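# Nest all wooden boxes upright, largest on table

## Task

Stack every open wooden box inside the next larger one so that each rests level with its opening facing up; boxes that begin tipped on a side or flipped over must be righted, and the largest box must stand upright directly on the table.

## Robot and tools

Robot: two arms, left_arm and right_arm, each carrying a five-finger hand (the left hand is a mirror of the right). Bases in the scene frame: left_arm at (-0.046, +0.357, 0) m, right_arm at (+0.018, -0.480, 0) m, turned very slightly about z. Scene frame: origin at table-top height midway between the arms, +z up, +x out over the table, left_arm on the +y side. Each arm's poses, velocities, targets and wrist-camera poses are reported in that arm's own base frame; fixed cameras and the table use the scene frame.

Hand point: a point fixed to the palm, 0.05 m in front of it and 0.15 m out from the wrist flange. Its +z runs along the straight fingers, +y out of the palm, +x across the palm away from the thumb (toward the thumb on the left hand). Straight fingertips reach 0.06-0.07 m past it. A wrist bracket on the little-finger side can strike things, and with fingers level the wrist can hang up to 0.11 m (palm down) or 0.23 m (palm up) below the point and hit the table first.

Row layout (28 numbers, each in [-1, 1], always all 28 even when one arm moves): left dx, dy, dz, rx, ry, rz; left little, ring, middle, index, thumb_bend, thumb_turn, force_limit, speed; then the same 14 for the right arm. dx..rz are an offset, not a pose: measured from that arm's current Hand target, along its own base axes, with 1.0 = 0.6 m or 180 degrees; rx, ry, rz form one rotation vector turning about the Hand target position. Six zeros re-request the current Hand target. Finger numbers are absolute targets: +1 open/straight, -1 curled; thumb_turn +1 beside the palm, -1 opposite the fingers (needed for grasping things roughly 0.035-0.065 m thick, handles down to 0.025 m). force_limit maps -1..+1 to about 0..10 N fingertip force (15 N for the two thumb motors); speed rises from near zero at -1 to full at +0.48 and above. Hand numbers are never 'no change': to keep a hand as is, resend its last executed eight numbers (or hand_measured plus its limit and speed if none sent yet). For a soft grip close with speed -0.94 or below. To squeeze harder, raise force_limit and send a target more closed than hand_measured; to loosen, send one more open.

Tools:
- execute_actions(actions, cameras): actions is a list of actions; each action is up to 15 rows, one per 1/30 s step, and the final row is held to fill 15 steps. Every row counts from the Hand target at the action's start, so repeating an offset moves further. cameras: list of names, ["all"], [] or null; images come by default only with an empty actions list.
- move(target, speed, blend, stop_force, zero, blocking, cameras): straight-line paths of the hand points. target is one 28-number row or a list of up to 15 rows, every row an offset from the same starting Hand targets. speed in m/s, 0.002-3.6 (default 0.25; turning capped at twice that in rad/s), one value or one per target. blend in m rounds corners (0 = stop at each). stop_force 3-120 N ends an arm's path when its wrist sensor feels that much push against the motion; unreliable for light loose objects or while the hand rotates; leave it out when backing off a contact. zero (default true) rezeroes before the move. blocking=false returns after 0.5 s and cannot be combined with stop_force. Paths ignore obstacles and the other arm; avoid routing a hand close past its own base.
- wait(seconds 0-10, cameras); stop(cameras) brakes a running move.
- zoom_image(camera, region [x0,y0,x1,y1], pixels, at most 504x504) for cam_high, cam_left_wrist, cam_right_wrist (each 896x504).
- show_instructions() shows reference images; zero_wrist_force(arm) rezeroes a wrist sensor; finished_scene(scene) ends the scene (1 or 2) irreversibly.

Results: per arm end_effector_position (m), end_effector_quat_wxyz, velocities, Hand target (the last commanded pose after clipping; the next offsets start from it), joint positions and torques, Wrist force/torque in the hand's axes (a surface push shows as force into the arm) plus the peak since last shown, and hand_measured, hand_stopped_by (moving, target, force, stalled, fault), hand_load_n (positive = finger being pushed open; drops to about 0 when a grip is lost), all in motor order. A move adds a 'move:' line: done, off_target, moving, held or fault, and limits such as paced or held. Neither done nor off_target proves contact or no contact. Orientation commands are clipped to within 32 degrees of the measured one per step; the hand may settle short, so send the missing distance. MOTOR HOT warns of heating; OVER-TEMPERATURE FAULT brakes an arm for 30-60 s.

Avoid: contact torque or about 150 N outside force, which stops the arm for 10 s (wrist joints limit 26.6 N m, others 142); targets even slightly past a firm contact; fast impacts; knocking boxes or dropping them from height; releasing parts while they move; anything leaving the table; arms or hands pressing on each other; over-straining fingers; holding loads or stretched poses long enough to overheat. Objects may occasionally be nudged by outside pushes, so check with cameras before finishing.

Each tool is called after "Emit:" by a JSON object that holds its "method" and its "body".

Reference images:

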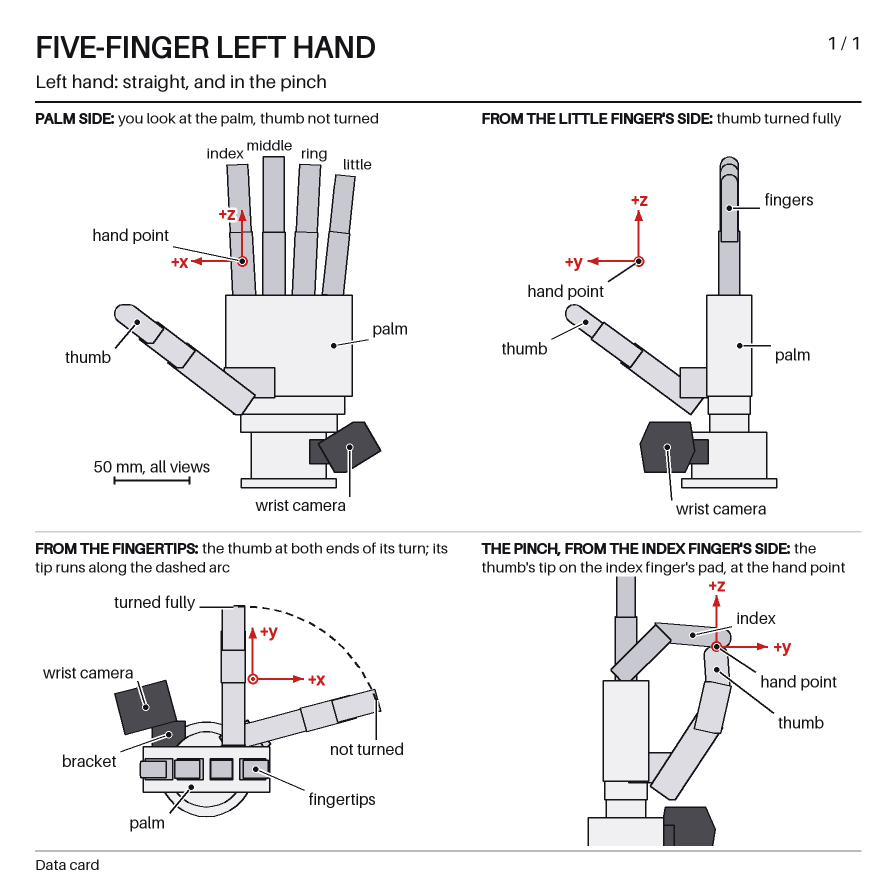

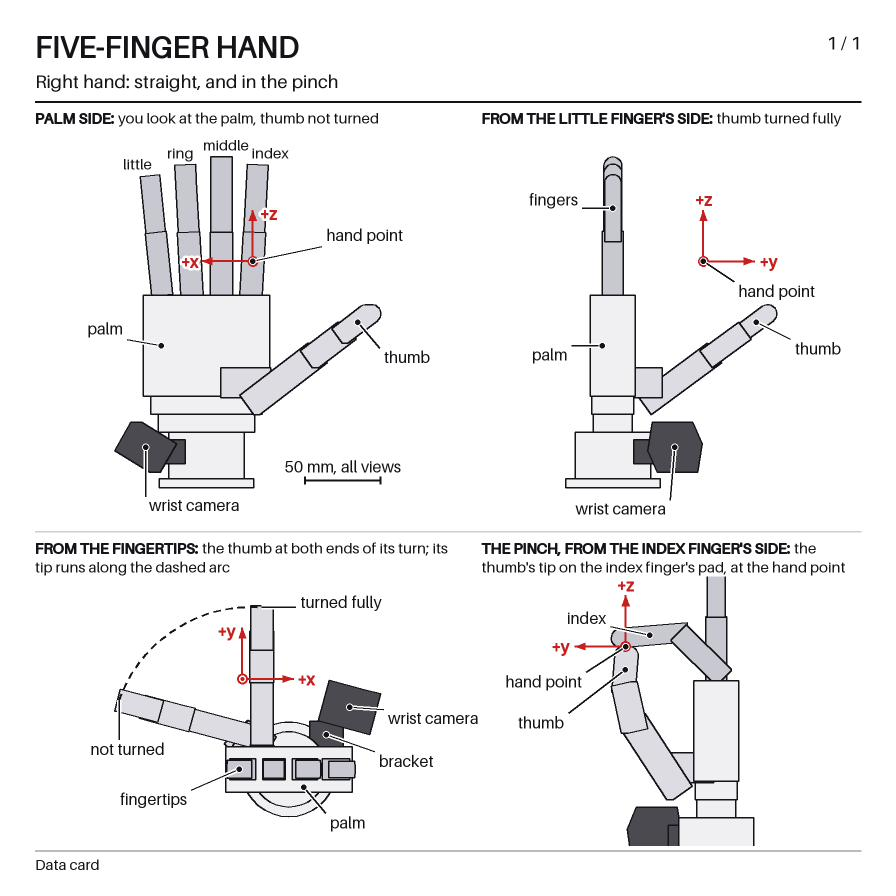

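## Session

Emit:
{"method": "execute_actions", "body": {"actions": []}}

Scene clock: 0.00 s.
left_arm: end_effector_position=(+0.8845, +0.1952, +0.3256) hand_measured=(+1.000, +1.000, +1.000, +1.000, +1.000, +1.000) hand_load_n=(+0.0, +0.0, +0.0, +0.0, +0.0, +0.0) hand_stopped_by=(target, target, target, target, target, target) hand_force_limit=0.00 hand_speed=-0.80 end_effector_quat_wxyz=(+0.619, +0.473, +0.469, +0.416) | right_arm: end_effector_position=(+0.6517, +0.0295, +0.3988) hand_measured=(+1.000, +1.000, +1.000, +1.000, +1.000, +1.000) hand_load_n=(+0.0, +0.0, +0.0, +0.0, -0.5, +0.0) hand_stopped_by=(target, target, target, target, target, target) hand_force_limit=0.00 hand_speed=-0.80 end_effector_quat_wxyz=(-0.466, +0.690, +0.206, +0.514)
Joint positions: left_arm=[3.649 -2.278 -1.235 3.661 -0.871 -0.284] | right_arm=[-0.582 -1.074 1.453 1.982 0.054 -0.344]
Joint velocities: within noise
Joint torques (N m): no reading
Wrist force (N): no reading
Wrist torque (N m): no reading
Wrist force, peak (N): no reading
Hand target: left_arm +0.8845, +0.1952, +0.3256; +0.619, +0.473, +0.469, +0.416 | right_arm +0.6517, +0.0295, +0.3988; -0.466, +0.690, +0.206, +0.514

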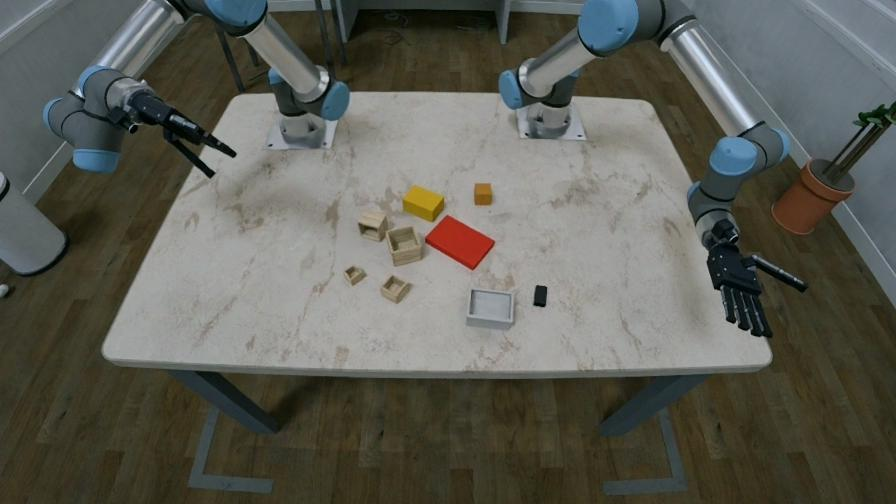

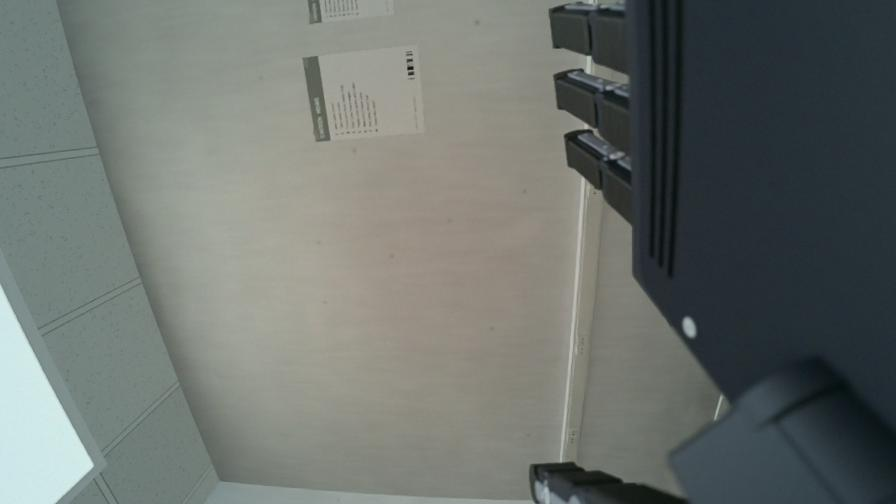

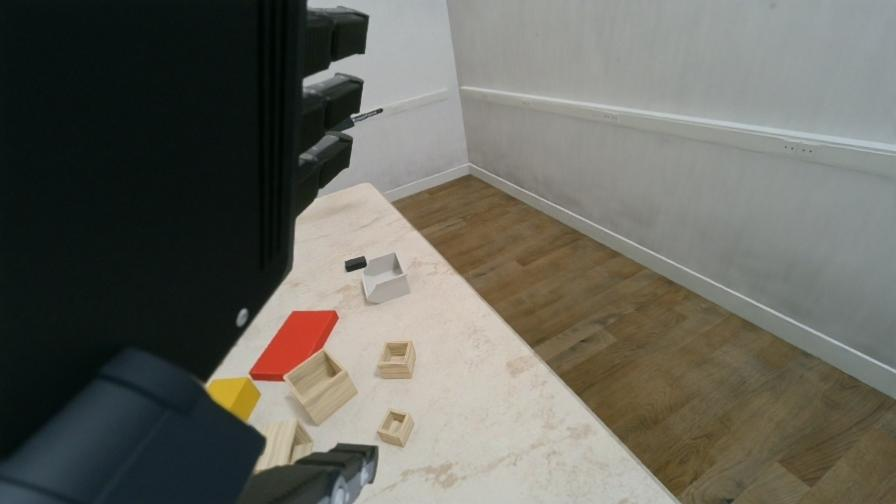

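Emit:
{"method": "zoom_image", "body": {"camera": "cam_high", "region": [320, 160, 560, 340]}}

Emit:
{"method": "zoom_image", "body": {"camera": "cam_right_wrist", "region": [200, 240, 440, 480]}}

Scaled by 2.100 from the camera's 896x504 image, which has a finer 1280x720 frame.

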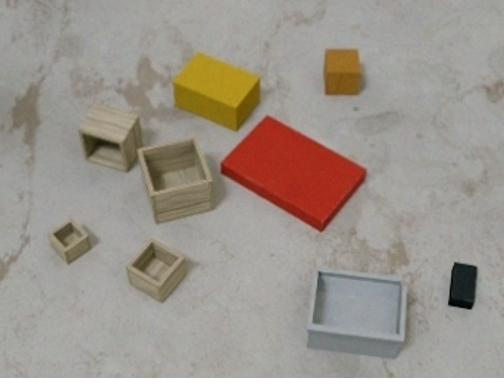

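Scaled by 2.100 from the camera's 896x504 image, which has a finer 1280x720 frame.

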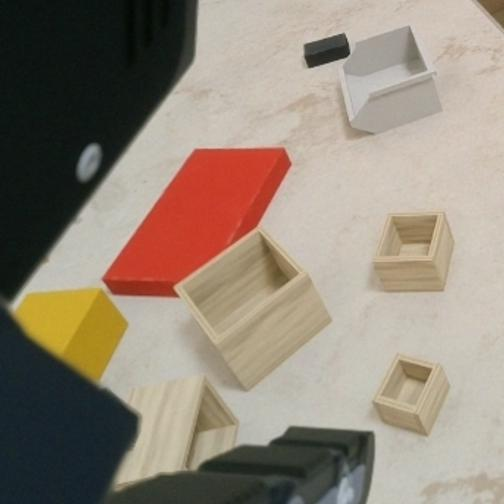

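Emit:
{"method": "zoom_image", "body": {"camera": "cam_high", "region": [340, 200, 430, 310]}}

Emit:
{"method": "zoom_image", "body": {"camera": "cam_right_wrist", "region": [250, 320, 430, 480]}}

Scaled by 4.582 from the camera's 896x504 image, which has a finer 1280x720 frame.

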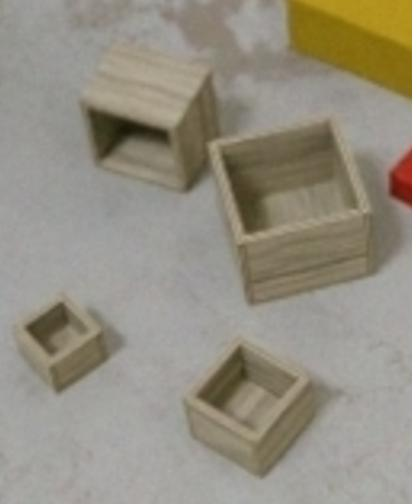

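Scaled by 2.800 from the camera's 896x504 image, which has a finer 1280x720 frame.

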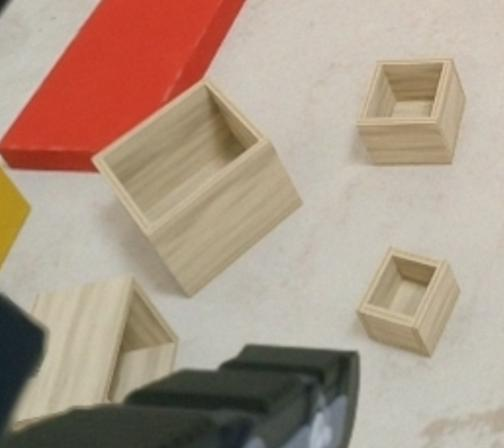

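Emit:
{"method": "move", "body": {"target": [0,0,0,0,0,0,1,1,1,1,1,1,0,-0.8,-0.277,0.230,-0.248,-0.0196,0.3817,-0.060,-1,-1,0.28,0.28,1,-1,0,0.2], "cameras": ["all"]}}

Scene clock: 47.87 s.
left_arm: end_effector_position=(+0.8845, +0.1952, +0.3256) hand_measured=(+1.000, +1.000, +1.000, +1.000, +1.000, +1.000) hand_load_n=(+0.0, +0.0, +0.0, +0.0, +0.0, +0.0) hand_stopped_by=(target, target, target, target, target, target) hand_force_limit=0.00 hand_speed=-0.80 end_effector_quat_wxyz=(+0.619, +0.473, +0.469, +0.416) | right_arm: end_effector_position=(+0.4854, +0.1676, +0.2499) hand_measured=(-1.000, -1.000, +0.280, +0.280, +1.000, -1.000) hand_load_n=(+0.0, +0.5, +0.0, +0.0, +0.0, +0.0) hand_stopped_by=(target, target, target, target, target, target) hand_force_limit=0.00 hand_speed=0.20 end_effector_quat_wxyz=(-0.433, +0.888, -0.139, +0.068)
Joint positions: left_arm=[3.649 -2.278 -1.235 3.661 -0.871 -0.284] | right_arm=[-0.278 -1.17 1.423 1.275 0.663 1.624]
Joint torques (N m): left_arm=[-1.07 48.31 18.96 1.41 -0.25 -0.2] | right_arm=[-9.65 -47.12 -32.44 0.06 -2.83 0.72]
Wrist force (N): left_arm=[0.0 0.3 -0.4] | right_arm=[0.7 0.0 0.3]
Wrist torque (N m): left_arm=[0.06 -0.03 -0.01] | right_arm=[0.00 -0.17 0.16]
Wrist force, peak (N): left_arm=[0.1 0.2 -0.6] | right_arm=[0.4 0.3 0.9]
Hand target: left_arm +0.8845, +0.1952, +0.3256; +0.619, +0.473, +0.469, +0.416 | right_arm +0.4855, +0.1675, +0.2500; -0.433, +0.888, -0.139, +0.068
Off the commanded pose: left_arm 0.000 m, 0 deg | right_arm 0.000 m, 0 deg.
move: done
camera_calibration:
cam_right_wrist: T_world_to_cam=[[0.0794571, -0.600938, -0.795336, 0.266883], [-0.947691, -0.292972, 0.126685, 0.476321], [-0.309141, 0.743667, -0.592783, 0.286624], [0, 0, 0, 1]] pos_world=[0.518806, 0.0867759, 0.321825]

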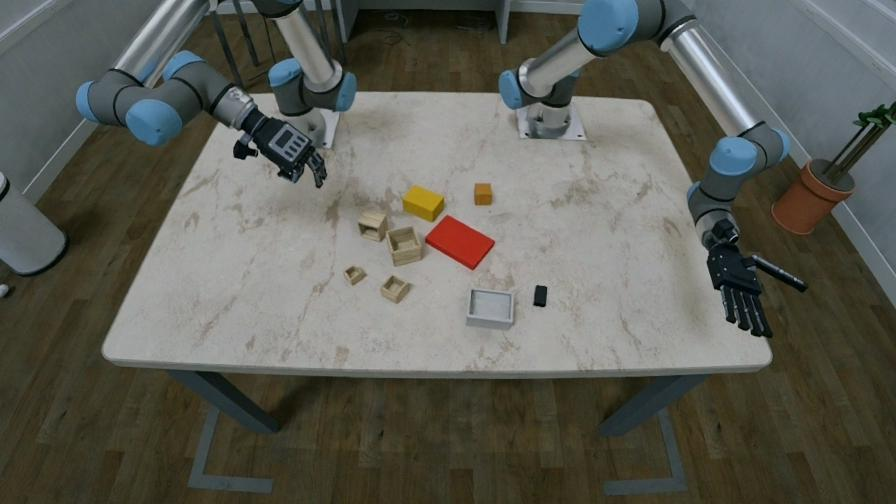

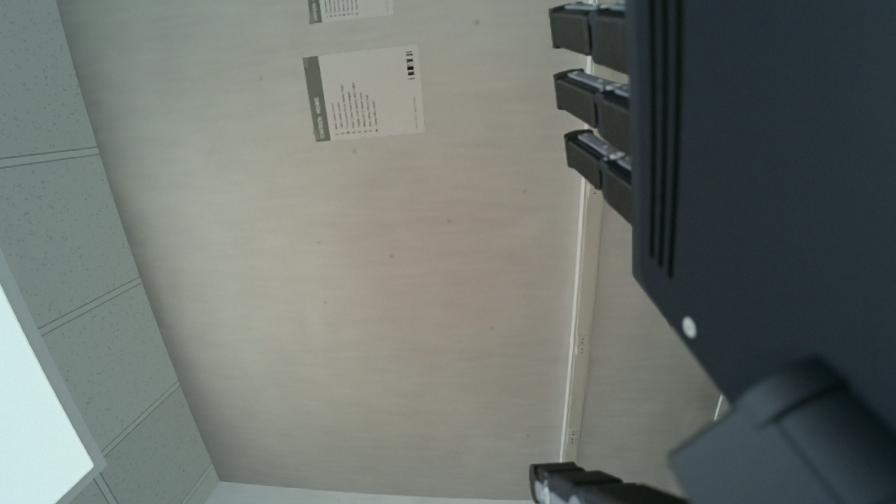

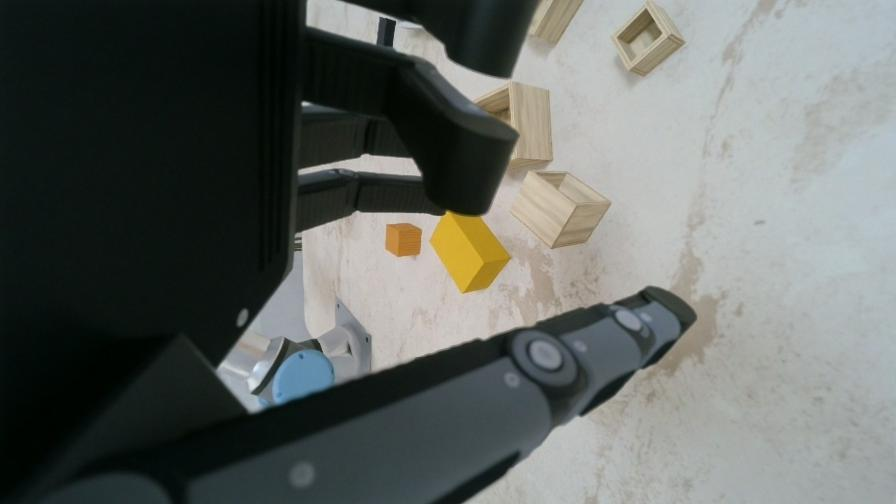

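Emit:
{"method": "zoom_image", "body": {"camera": "cam_right_wrist", "region": [440, 60, 660, 260]}}

Emit:
{"method": "zoom_image", "body": {"camera": "cam_high", "region": [220, 80, 360, 200]}}

Scaled by 2.291 from the camera's 896x504 image, which has a finer 1280x720 frame.

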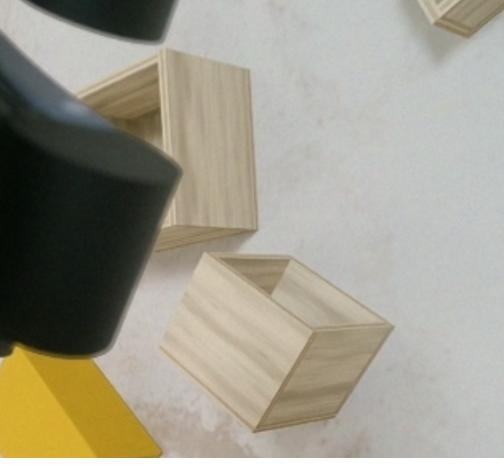

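Scaled by 3.600 from the camera's 896x504 image, which has a finer 1280x720 frame.

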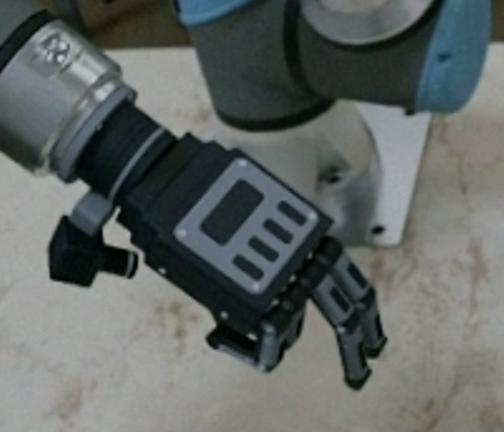

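Emit:
{"method": "move", "body": {"target": [0,0,0,0,0,0,1,1,1,1,1,1,0,-0.8,-0.0555,0.2198,-0.2183,0,0,-0.011,-1,-1,0.28,0.28,1,-1,0,0.2], "cameras": ["cam_right_wrist","cam_high"]}}

Emit:
{"method": "zoom_image", "body": {"camera": "cam_right_wrist", "region": [380, 60, 760, 400]}}

Emit:
{"method": "zoom_image", "body": {"camera": "cam_high", "region": [280, 130, 460, 290]}}

Scene clock: 61.40 s.
left_arm: end_effector_position=(+0.8845, +0.1952, +0.3256) hand_measured=(+1.000, +1.000, +1.000, +1.000, +1.000, +1.000) hand_load_n=(+0.0, +0.0, +0.0, +0.0, +0.0, +0.0) hand_stopped_by=(target, target, target, target, target, target) hand_force_limit=0.00 hand_speed=-0.80 end_effector_quat_wxyz=(+0.619, +0.473, +0.469, +0.416) | right_arm: end_effector_position=(+0.4521, +0.2993, +0.1190) hand_measured=(-1.000, -1.000, +0.280, +0.280, +1.000, -1.000) hand_load_n=(+0.0, +0.0, +0.0, +0.0, +0.0, +0.0) hand_stopped_by=(target, target, target, target, target, target) hand_force_limit=0.00 hand_speed=0.20 end_effector_quat_wxyz=(-0.432, +0.885, -0.155, +0.076) end_effector_velocity=(+0.001, +0.000, +0.000) end_effector_angular_velocity=(+0.001, -0.003, -0.001)
Joint positions: left_arm=[3.649 -2.278 -1.235 3.661 -0.871 -0.284] | right_arm=[0.011 -1.146 1.647 0.648 0.74 2.116]
Joint velocities: left_arm=[within noise] | right_arm=[0 0 0 -0.005 0 0.003]
Joint torques (N m): left_arm=[-0.68 48.23 19.42 1.18 -0.32 -0.23] | right_arm=[8.16 -43.5 -29.06 -0.42 -2.84 2.3]
Wrist force (N): left_arm=[-0.3 0.1 -0.4] | right_arm=[0.4 0.2 0.6]
Wrist torque (N m): left_arm=[0.03 0.02 -0.02] | right_arm=[0.00 -0.13 0.19]
Wrist force, peak (N): left_arm=[-0.4 0.5 -0.3] | right_arm=[-0.6 0.8 2.5]
Hand target: left_arm +0.8845, +0.1952, +0.3256; +0.619, +0.473, +0.469, +0.416 | right_arm +0.4522, +0.2994, +0.1190; -0.432, +0.885, -0.155, +0.076
Off the commanded pose: left_arm 0.000 m, 0 deg | right_arm 0.000 m, 0 deg.
move: done
camera_calibration:
cam_right_wrist: T_world_to_cam=[[0.0585107, -0.603481, -0.795228, 0.254763], [-0.957271, -0.259908, 0.126805, 0.49439], [-0.283211, 0.753829, -0.592903, 0.0860531], [0, 0, 0, 1]] pos_world=[0.48273, 0.217372, 0.190925]
Images, in order (width x height): cam_high 896x504, cam_right_wrist 896x504.

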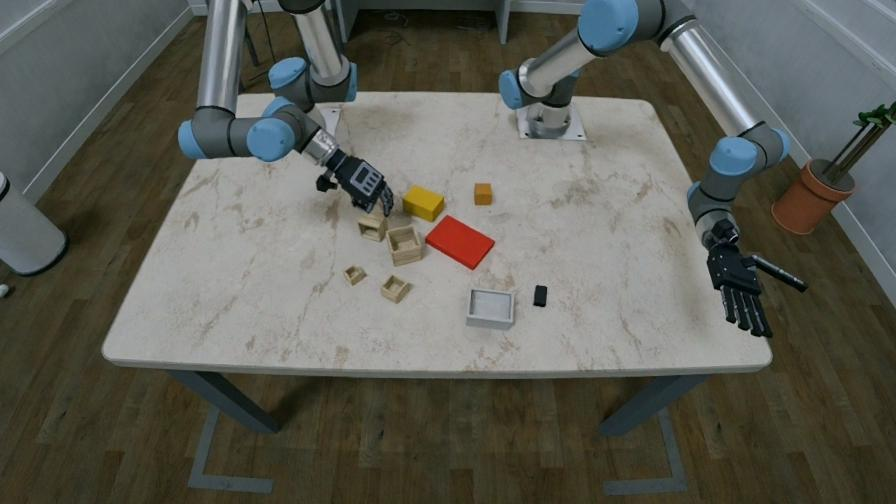

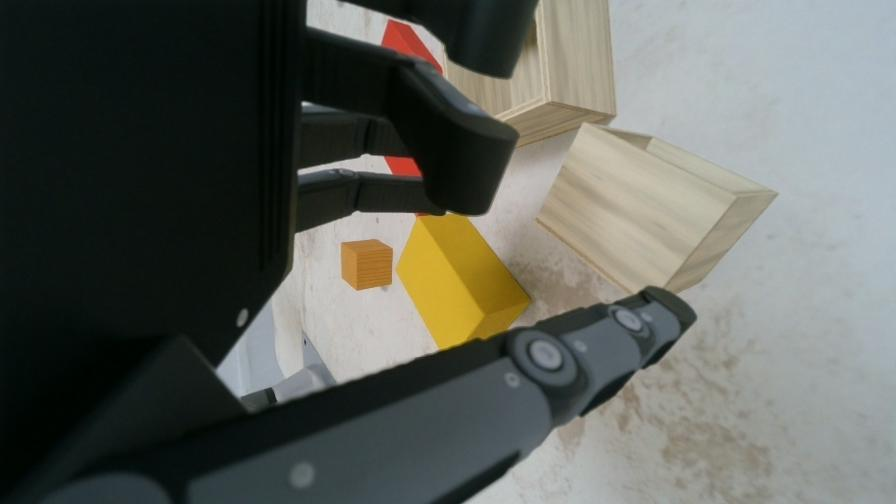

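Scaled by 1.326 from the camera's 896x504 image, which has a finer 1280x720 frame.

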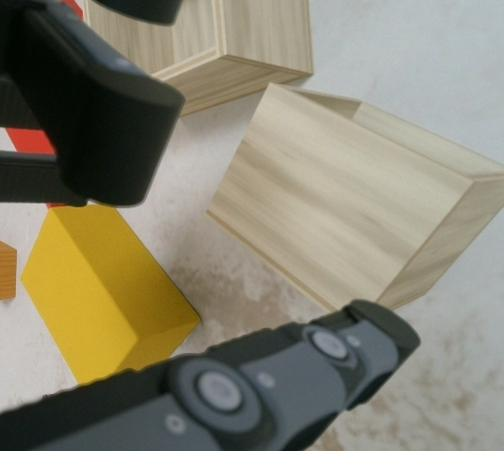

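Scaled by 2.800 from the camera's 896x504 image, which has a finer 1280x720 frame.

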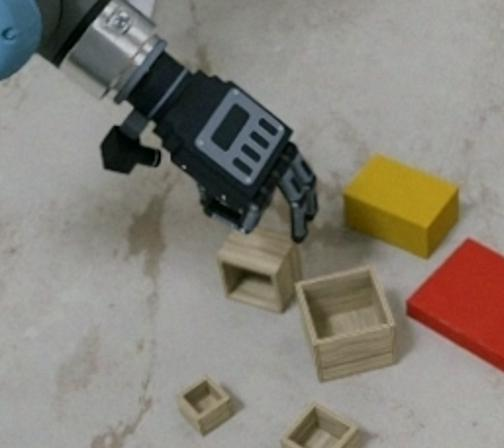

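Emit:
{"method": "move", "body": {"target": [[0,0,0,0,0,0,1,1,1,1,1,1,0,-0.8,0.00725,-0.00445,-0.02,0,0,0,-1,-1,0.2,0.2,1,-1,0,0.2],[0,0,0,0,0,0,1,1,1,1,1,1,0,-0.8,0.00725,-0.00445,-0.107,0,0,0,-1,-1,0.2,0.2,1,-1,0,0.2]], "blend": [0.01, 0], "speed": 0.15, "cameras": ["cam_right_wrist","cam_high"]}}

Emit:
{"method": "zoom_image", "body": {"camera": "cam_high", "region": [320, 160, 440, 280]}}

Scene clock: 68.77 s.
left_arm: end_effector_position=(+0.8845, +0.1952, +0.3256) hand_measured=(+1.000, +1.000, +1.000, +1.000, +1.000, +1.000) hand_load_n=(+0.0, +0.0, +0.0, +0.0, +0.0, +0.0) hand_stopped_by=(target, target, target, target, target, target) hand_force_limit=0.00 hand_speed=-0.80 end_effector_quat_wxyz=(+0.619, +0.473, +0.469, +0.416) | right_arm: end_effector_position=(+0.4564, +0.2967, +0.0549) hand_measured=(-1.000, -1.000, +0.200, +0.200, +1.000, -1.000) hand_load_n=(+0.0, +0.0, +0.0, +0.0, -0.5, +0.0) hand_stopped_by=(target, target, target, target, target, target) hand_force_limit=0.00 hand_speed=0.20 end_effector_quat_wxyz=(-0.432, +0.885, -0.155, +0.076)
Joint positions: left_arm=[3.649 -2.278 -1.235 3.661 -0.871 -0.284] | right_arm=[0.005 -1.055 1.7 0.51 0.738 2.108]
Joint torques (N m): left_arm=[-1.64 48.32 19.74 1.16 -0.2 -0.24] | right_arm=[10.44 -34.78 -27.89 0.42 1.19 0.85]
Wrist force (N): left_arm=[0.2 0.1 -0.3] | right_arm=[0.4 0.4 0.3]
Wrist torque (N m): left_arm=[0.02 -0.03 0.01] | right_arm=[0.05 -0.13 0.01]
Wrist force, peak (N): left_arm=[-0.3 0.4 -0.5] | right_arm=[0.4 1.5 1.3]
Hand target: left_arm +0.8845, +0.1952, +0.3256; +0.619, +0.473, +0.469, +0.416 | right_arm +0.4565, +0.2967, +0.0548; -0.432, +0.885, -0.155, +0.076
Off the commanded pose: left_arm 0.000 m, 0 deg | right_arm 0.000 m, 0 deg.
move: done; blend cut to 0.0065 m at target 1
camera_calibration:
cam_right_wrist: T_world_to_cam=[[0.0583368, -0.603413, -0.795292, 0.201968], [-0.957284, -0.259812, 0.126908, 0.505943], [-0.283205, 0.753917, -0.592794, 0.051131], [0, 0, 0, 1]] pos_world=[0.48703, 0.214772, 0.126725]
Images, in order (width x height): cam_high 896x504, cam_right_wrist 896x504.

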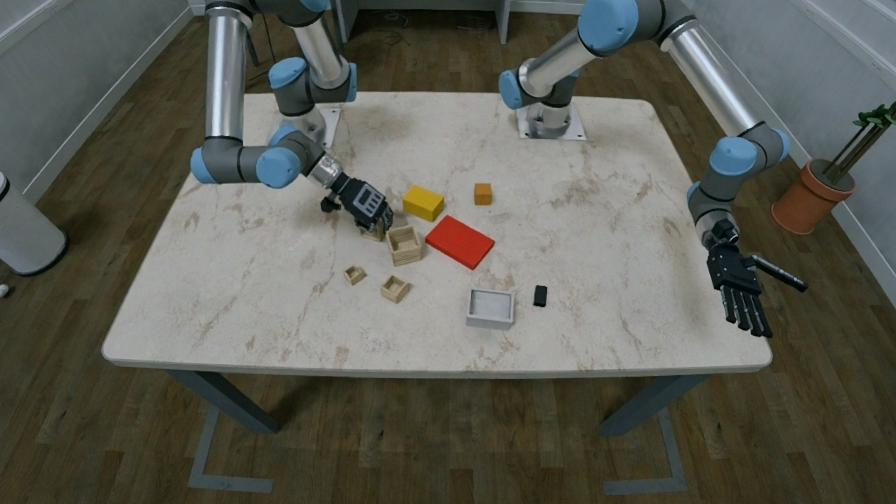

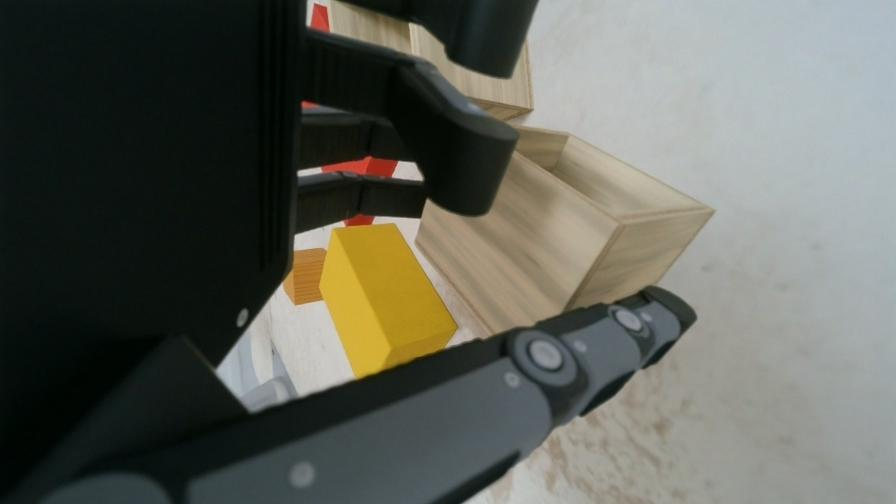

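Scaled by 4.200 from the camera's 896x504 image, which has a finer 1280x720 frame.

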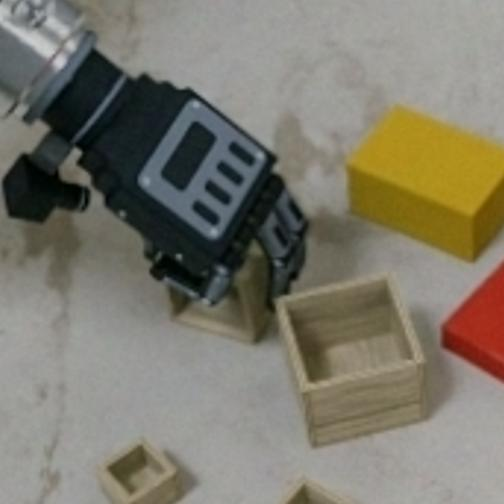

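Emit:
{"method": "move", "body": {"target": [0,0,0,0,0,0,1,1,1,1,1,1,0,-0.8,0,0,0,0,0,0,-1,-1,-0.4,-0.4,1,-1,-0.2,-0.9], "cameras": ["cam_right_wrist"]}}

Scene clock: 70.90 s.
left_arm: end_effector_position=(+0.8845, +0.1952, +0.3256) hand_measured=(+1.000, +1.000, +1.000, +1.000, +1.000, +1.000) hand_load_n=(+0.5, +0.0, +0.0, +0.0, +0.0, +0.0) hand_stopped_by=(target, target, target, target, target, target) hand_force_limit=0.00 hand_speed=-0.80 end_effector_quat_wxyz=(+0.619, +0.473, +0.469, +0.416) | right_arm: end_effector_position=(+0.4565, +0.2967, +0.0548) hand_measured=(-1.000, -1.000, +0.034, +0.024, +1.000, -1.000) hand_load_n=(+0.0, +0.0, +5.0, +4.5, +1.0, -1.5) hand_stopped_by=(target, target, force, force, target, target) hand_force_limit=-0.20 hand_speed=-0.90 end_effector_quat_wxyz=(-0.432, +0.885, -0.155, +0.076)
Joint positions: left_arm=[3.649 -2.278 -1.235 3.661 -0.871 -0.284] | right_arm=[0.005 -1.055 1.7 0.51 0.738 2.108]
Joint torques (N m): left_arm=[-0.21 49.76 19.93 1.27 -0.17 -0.17] | right_arm=[10.56 -30.16 -28.58 -0.21 0.97 -2.06]
Wrist force (N): left_arm=[0.2 0.2 -0.4] | right_arm=[0.4 0.7 0.8]
Wrist torque (N m): left_arm=[0.05 -0.04 0.01] | right_arm=[0.05 -0.14 0.02]
Wrist force, peak (N): left_arm=[0.0 0.1 -0.6] | right_arm=[0.4 0.7 0.8]
Hand target: left_arm +0.8845, +0.1952, +0.3256; +0.619, +0.473, +0.469, +0.416 | right_arm +0.4565, +0.2967, +0.0548; -0.432, +0.885, -0.155, +0.076
Off the commanded pose: left_arm 0.000 m, 0 deg | right_arm 0.000 m, 0 deg.
move: done
camera_calibration:
cam_right_wrist: T_world_to_cam=[[0.0585892, -0.603414, -0.795273, 0.201837], [-0.9573, -0.259876, 0.126655, 0.506093], [-0.283098, 0.753894, -0.592874, 0.0511224], [0, 0, 0, 1]] pos_world=[0.48713, 0.214772, 0.126725]
Images, in order (width x height): cam_right_wrist 896x504.

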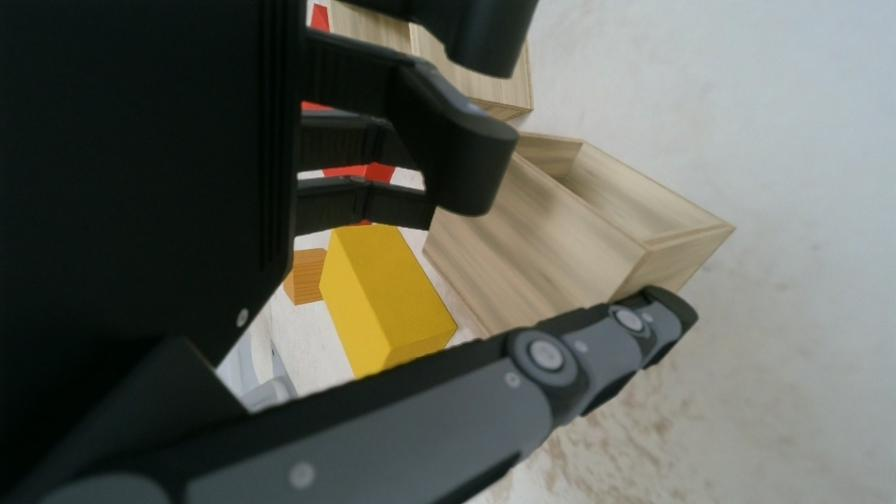

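Emit:
{"method": "move", "body": {"target": [[0,0,0,0,0,0,1,1,1,1,1,1,0,-0.8,0,0,0.12,0,0,0,-1,-1,-0.4,-0.4,1,-1,-0.2,-0.9],[0,0,0,0,0,0,1,1,1,1,1,1,0,-0.8,0.1633,-0.27,0.2,-0.152,-0.4178,0,-1,-1,-0.4,-0.4,1,-1,-0.2,-0.9]], "blend": [0.02, 0], "speed": [0.15, 0.4], "cameras": ["cam_right_wrist","cam_high"]}}

Emit:
{"method": "zoom_image", "body": {"camera": "cam_high", "region": [200, 120, 440, 320]}}

Scene clock: 84.63 s.
left_arm: end_effector_position=(+0.8845, +0.1952, +0.3256) hand_measured=(+1.000, +1.000, +1.000, +1.000, +1.000, +1.000) hand_load_n=(+0.0, +0.0, +0.0, +0.0, +0.0, +0.0) hand_stopped_by=(target, target, target, target, target, target) hand_force_limit=0.00 hand_speed=-0.80 end_effector_quat_wxyz=(+0.619, +0.473, +0.469, +0.416) | right_arm: end_effector_position=(+0.5545, +0.1347, +0.1747) hand_measured=(-1.000, -1.000, +0.034, +0.024, +1.000, -1.000) hand_load_n=(+0.0, +0.0, +4.5, +4.5, +1.5, -1.0) hand_stopped_by=(target, target, force, force, target, target) hand_force_limit=-0.20 hand_speed=-0.90 end_effector_quat_wxyz=(-0.230, +0.727, +0.159, +0.627) end_effector_velocity=(+0.001, -0.001, +0.001) end_effector_angular_velocity=(-0.003, -0.007, +0.000)
Joint positions: left_arm=[3.649 -2.278 -1.235 3.661 -0.871 -0.284] | right_arm=[-0.27 -1.556 2.243 -0.525 0.74 1.587]
Joint velocities: left_arm=[within noise] | right_arm=[-0.001 -0.001 0 -0.006 0 -0.002]
Joint torques (N m): left_arm=[-0.47 49.04 20.23 1.4 -0.35 -0.36] | right_arm=[7.51 -27.36 -29.37 -3.44 1.32 -2.26]
Wrist force (N): left_arm=[-0.1 0.1 -0.6] | right_arm=[-0.3 0.3 0.4]
Wrist torque (N m): left_arm=[0.05 -0.01 -0.01] | right_arm=[-0.07 -0.02 0.04]
Wrist force, peak (N): left_arm=[-0.4 0.2 -0.6] | right_arm=[0.4 2.2 1.5]
Hand target: left_arm +0.8845, +0.1952, +0.3256; +0.619, +0.473, +0.469, +0.416 | right_arm +0.5545, +0.1347, +0.1748; -0.230, +0.727, +0.159, +0.627
Off the commanded pose: left_arm 0.000 m, 0 deg | right_arm 0.000 m, 0 deg.
move: done
camera_calibration:
cam_right_wrist: T_world_to_cam=[[0.591513, -0.797437, 0.119193, -0.235398], [-0.445004, -0.44615, -0.77648, 0.44135], [0.672372, 0.406257, -0.618766, -0.206404], [0, 0, 0, 1]] pos_world=[0.474423, 0.0930465, 0.243042]
Images, in order (width x height): cam_high 896x504, cam_right_wrist 896x504.

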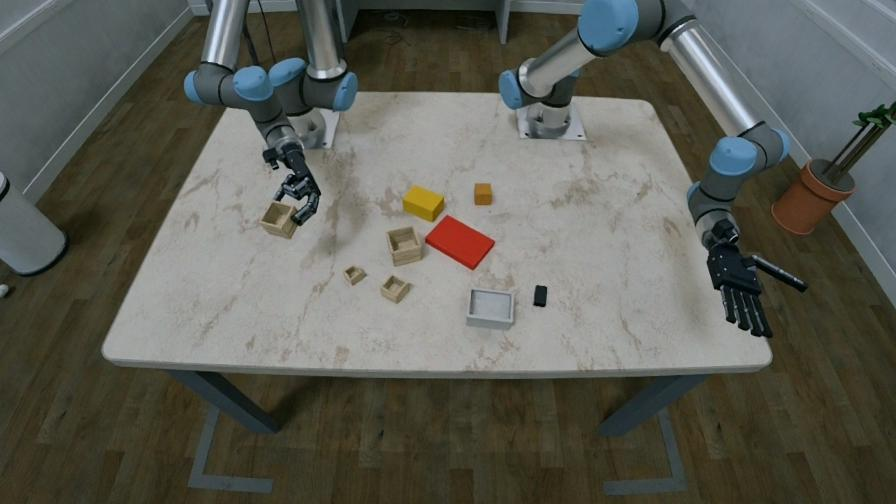

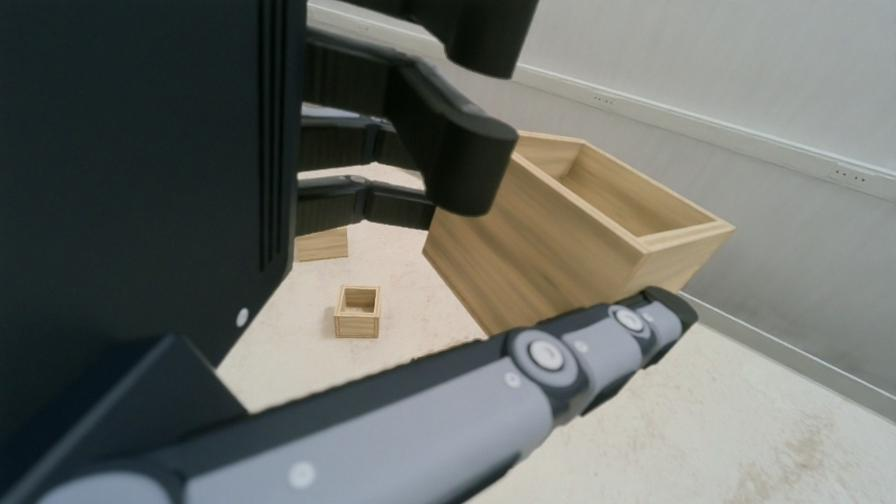

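Scaled by 2.100 from the camera's 896x504 image, which has a finer 1280x720 frame.

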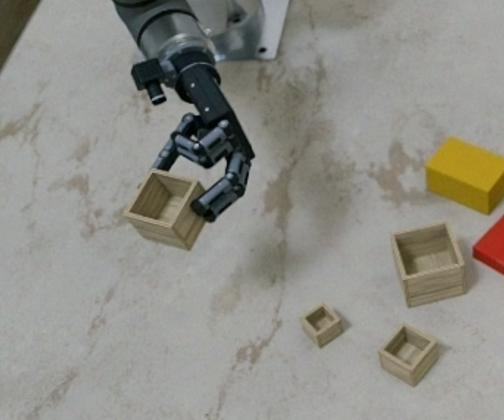

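Emit:
{"method": "move", "body": {"target": [0,0,0,0,0,0,1,1,1,1,1,1,0,-0.8,0,0,-0.21,0,0,0,-1,-1,-0.4,-0.4,1,-1,-0.2,-0.9], "speed": 0.2}}

Emit:
{"method": "move", "body": {"target": [0,0,0,0,0,0,1,1,1,1,1,1,0,-0.8,0,0,-0.06,0,0,0,-1,-1,-0.4,-0.4,1,-1,-0.2,-0.9], "speed": 0.02, "stop_force": 3, "cameras": ["cam_right_wrist","cam_high"]}}

Emit:
{"method": "zoom_image", "body": {"camera": "cam_high", "region": [220, 140, 360, 280]}}

Scene clock: 87.07 s.
left_arm: end_effector_position=(+0.8845, +0.1952, +0.3256) hand_measured=(+1.000, +1.000, +1.000, +1.000, +1.000, +1.000) hand_load_n=(+0.0, +0.0, +0.0, +0.0, +0.0, +0.0) hand_stopped_by=(target, target, target, target, target, target) hand_force_limit=0.00 hand_speed=-0.80 end_effector_quat_wxyz=(+0.619, +0.473, +0.469, +0.416) | right_arm: end_effector_position=(+0.5545, +0.1347, +0.0488) hand_measured=(-1.000, -1.000, +0.034, +0.024, +1.000, -1.000) hand_load_n=(+0.0, +0.0, +4.5, +4.5, +1.0, -1.5) hand_stopped_by=(target, target, force, force, target, target) hand_force_limit=-0.20 hand_speed=-0.90 end_effector_quat_wxyz=(-0.230, +0.727, +0.159, +0.627)
Joint positions: left_arm=[3.649 -2.278 -1.235 3.661 -0.871 -0.284] | right_arm=[-0.27 -1.243 2.358 -0.953 0.74 1.587]
Joint torques (N m): left_arm=[-0.42 49.67 19.62 1.21 -0.17 -0.45] | right_arm=[10.66 -16.66 -24.69 -3.42 2.16 -2.03]
Wrist force (N): left_arm=[0.1 0.1 -0.3] | right_arm=[-0.6 0.3 0.0]
Wrist torque (N m): left_arm=[0.03 -0.02 0.00] | right_arm=[-0.02 0.05 0.02]
Wrist force, peak (N): left_arm=[-0.1 0.4 -0.6] | right_arm=[-2.4 0.2 0.0]
Hand target: left_arm +0.8845, +0.1952, +0.3256; +0.619, +0.473, +0.469, +0.416 | right_arm +0.5545, +0.1347, +0.0488; -0.230, +0.727, +0.159, +0.627
Off the commanded pose: left_arm 0.000 m, 0 deg | right_arm 0.000 m, 0 deg.
move: done

Scene clock: 89.67 s.
left_arm: end_effector_position=(+0.8845, +0.1952, +0.3256) hand_measured=(+1.000, +1.000, +1.000, +1.000, +1.000, +1.000) hand_load_n=(+0.0, +0.0, +0.0, +0.0, +0.0, +0.5) hand_stopped_by=(target, target, target, target, target, target) hand_force_limit=0.00 hand_speed=-0.80 end_effector_quat_wxyz=(+0.619, +0.473, +0.469, +0.416) | right_arm: end_effector_position=(+0.5545, +0.1347, +0.0128) hand_measured=(-1.000, -1.000, +0.034, +0.024, +1.000, -1.000) hand_load_n=(+0.0, +0.0, +2.0, +0.0, +0.5, +0.5) hand_stopped_by=(target, target, force, force, target, target) hand_force_limit=-0.20 hand_speed=-0.90 end_effector_quat_wxyz=(-0.230, +0.727, +0.159, +0.627)
Joint positions: left_arm=[3.649 -2.278 -1.235 3.661 -0.871 -0.284] | right_arm=[-0.27 -1.132 2.368 -1.075 0.74 1.587]
Joint torques (N m): left_arm=[-0.68 49.61 20.15 1.05 -0.35 -0.63] | right_arm=[10.36 -37.72 2.55 1.29 1.27 2.24]
Wrist force (N): left_arm=[0.0 -0.2 -0.5] | right_arm=[-0.2 0.3 0.3]
Wrist torque (N m): left_arm=[0.00 -0.01 0.01] | right_arm=[-0.04 0.01 0.09]
Wrist force, peak (N): left_arm=[0.5 0.0 -0.6] | right_arm=[2.5 -0.2 -0.1]
Hand target: left_arm +0.8845, +0.1952, +0.3256; +0.619, +0.473, +0.469, +0.416 | right_arm +0.5545, +0.1347, +0.0128; -0.230, +0.727, +0.159, +0.627
Off the commanded pose: left_arm 0.000 m, 0 deg | right_arm 0.000 m, 0 deg.
move: done
camera_calibration:
cam_right_wrist: T_world_to_cam=[[0.591572, -0.797319, 0.11969, -0.21618], [-0.444598, -0.446441, -0.776546, 0.315478], [0.672589, 0.406169, -0.618588, -0.306691], [0, 0, 0, 1]] pos_world=[0.474423, 0.0930466, 0.0811424]
Images, in order (width x height): cam_high 896x504, cam_right_wrist 896x504.

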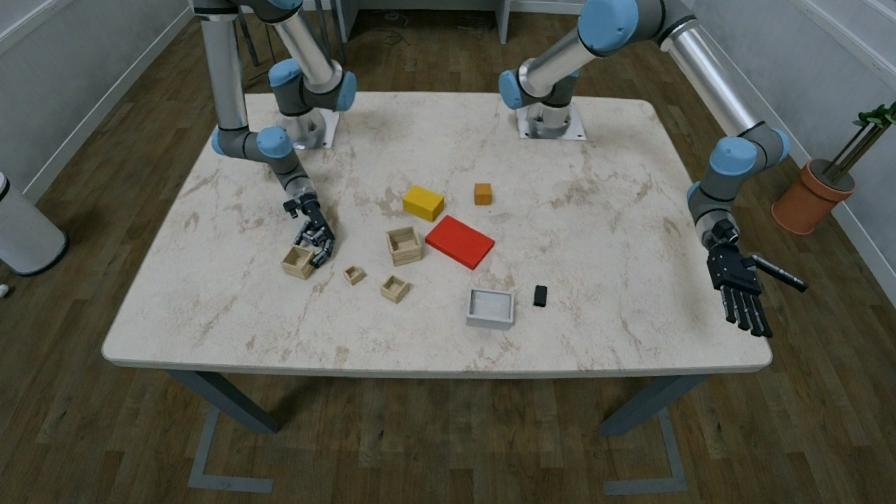

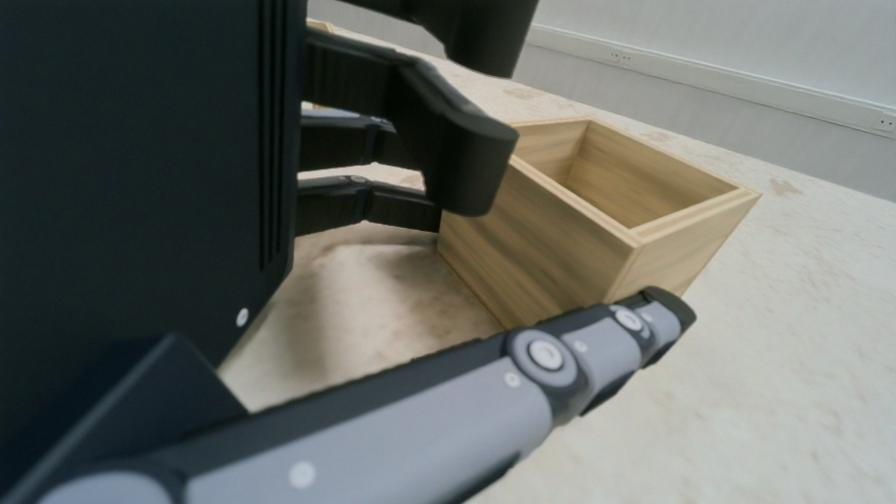

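Scaled by 3.600 from the camera's 896x504 image, which has a finer 1280x720 frame.

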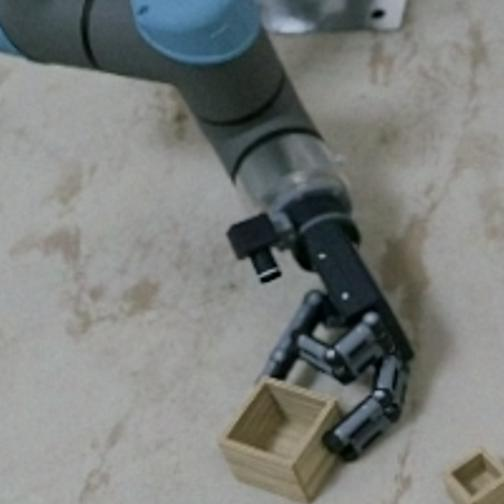

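Emit:
{"method": "move", "body": {"target": [0,0,0,0,0,0,1,1,1,1,1,1,0,-0.8,0,0,0.005,0,0,0,-1,-1,0.2,0.2,1,-1,-0.2,-0.7], "speed": 0.03, "cameras": ["cam_right_wrist","cam_high"]}}

Emit:
{"method": "zoom_image", "body": {"camera": "cam_high", "region": [220, 140, 360, 280]}}

Scene clock: 92.20 s.
left_arm: end_effector_position=(+0.8845, +0.1952, +0.3256) hand_measured=(+1.000, +1.000, +1.000, +1.000, +1.000, +1.000) hand_load_n=(+0.0, +0.0, +0.0, +0.0, +0.0, +0.0) hand_stopped_by=(target, target, target, target, target, target) hand_force_limit=0.00 hand_speed=-0.80 end_effector_quat_wxyz=(+0.619, +0.473, +0.469, +0.416) | right_arm: end_effector_position=(+0.5545, +0.1347, +0.0159) hand_measured=(-1.000, -1.000, +0.200, +0.200, +1.000, -1.000) hand_load_n=(+0.0, +0.0, +0.0, +0.0, +0.0, +0.0) hand_stopped_by=(target, target, target, target, target, target) hand_force_limit=-0.20 hand_speed=-0.70 end_effector_quat_wxyz=(-0.230, +0.727, +0.159, +0.627)
Joint positions: left_arm=[3.649 -2.278 -1.235 3.661 -0.871 -0.284] | right_arm=[-0.27 -1.141 2.367 -1.065 0.74 1.587]
Joint torques (N m): left_arm=[0.07 49.05 19.59 1.16 -0.06 -0.59] | right_arm=[9.88 -22.99 -21.16 -0.69 1.13 1.71]
Wrist force (N): left_arm=[0.1 0.1 -0.5] | right_arm=[0.1 0.1 0.2]
Wrist torque (N m): left_arm=[0.04 -0.03 0.00] | right_arm=[-0.06 0.01 0.08]
Wrist force, peak (N): left_arm=[0.4 0.3 -0.5] | right_arm=[-0.3 0.4 0.4]
Hand target: left_arm +0.8845, +0.1952, +0.3256; +0.619, +0.473, +0.469, +0.416 | right_arm +0.5545, +0.1347, +0.0158; -0.230, +0.727, +0.159, +0.627
Off the commanded pose: left_arm 0.000 m, 0 deg | right_arm 0.000 m, 0 deg.
move: done
camera_calibration:
cam_right_wrist: T_world_to_cam=[[0.591572, -0.797319, 0.11969, -0.216551], [-0.444598, -0.446441, -0.776546, 0.317885], [0.672589, 0.406169, -0.618588, -0.304773], [0, 0, 0, 1]] pos_world=[0.474423, 0.0930466, 0.0842424]
Images, in order (width x height): cam_high 896x504, cam_right_wrist 896x504.

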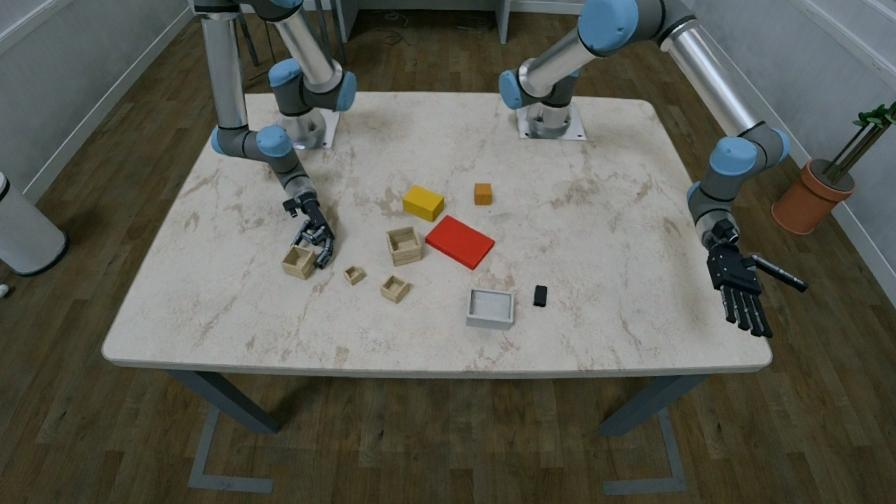

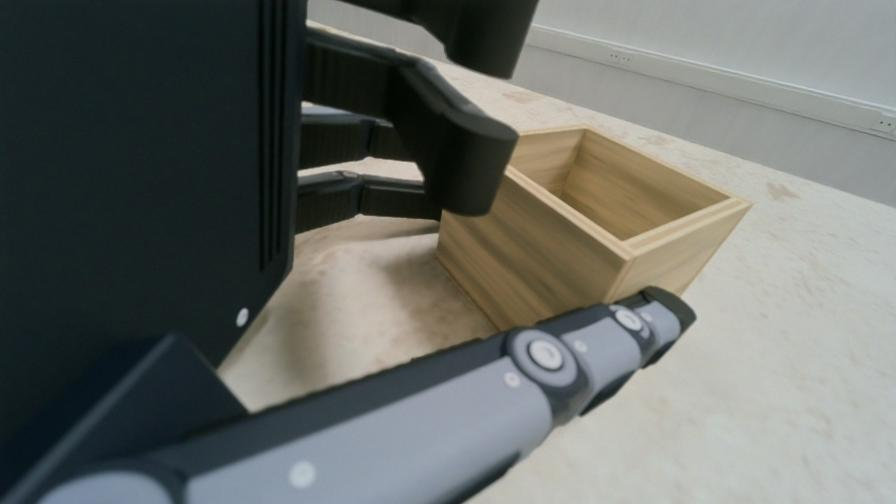

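Scaled by 3.600 from the camera's 896x504 image, which has a finer 1280x720 frame.

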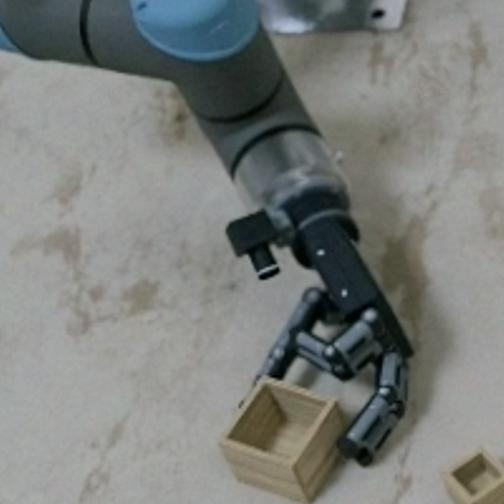

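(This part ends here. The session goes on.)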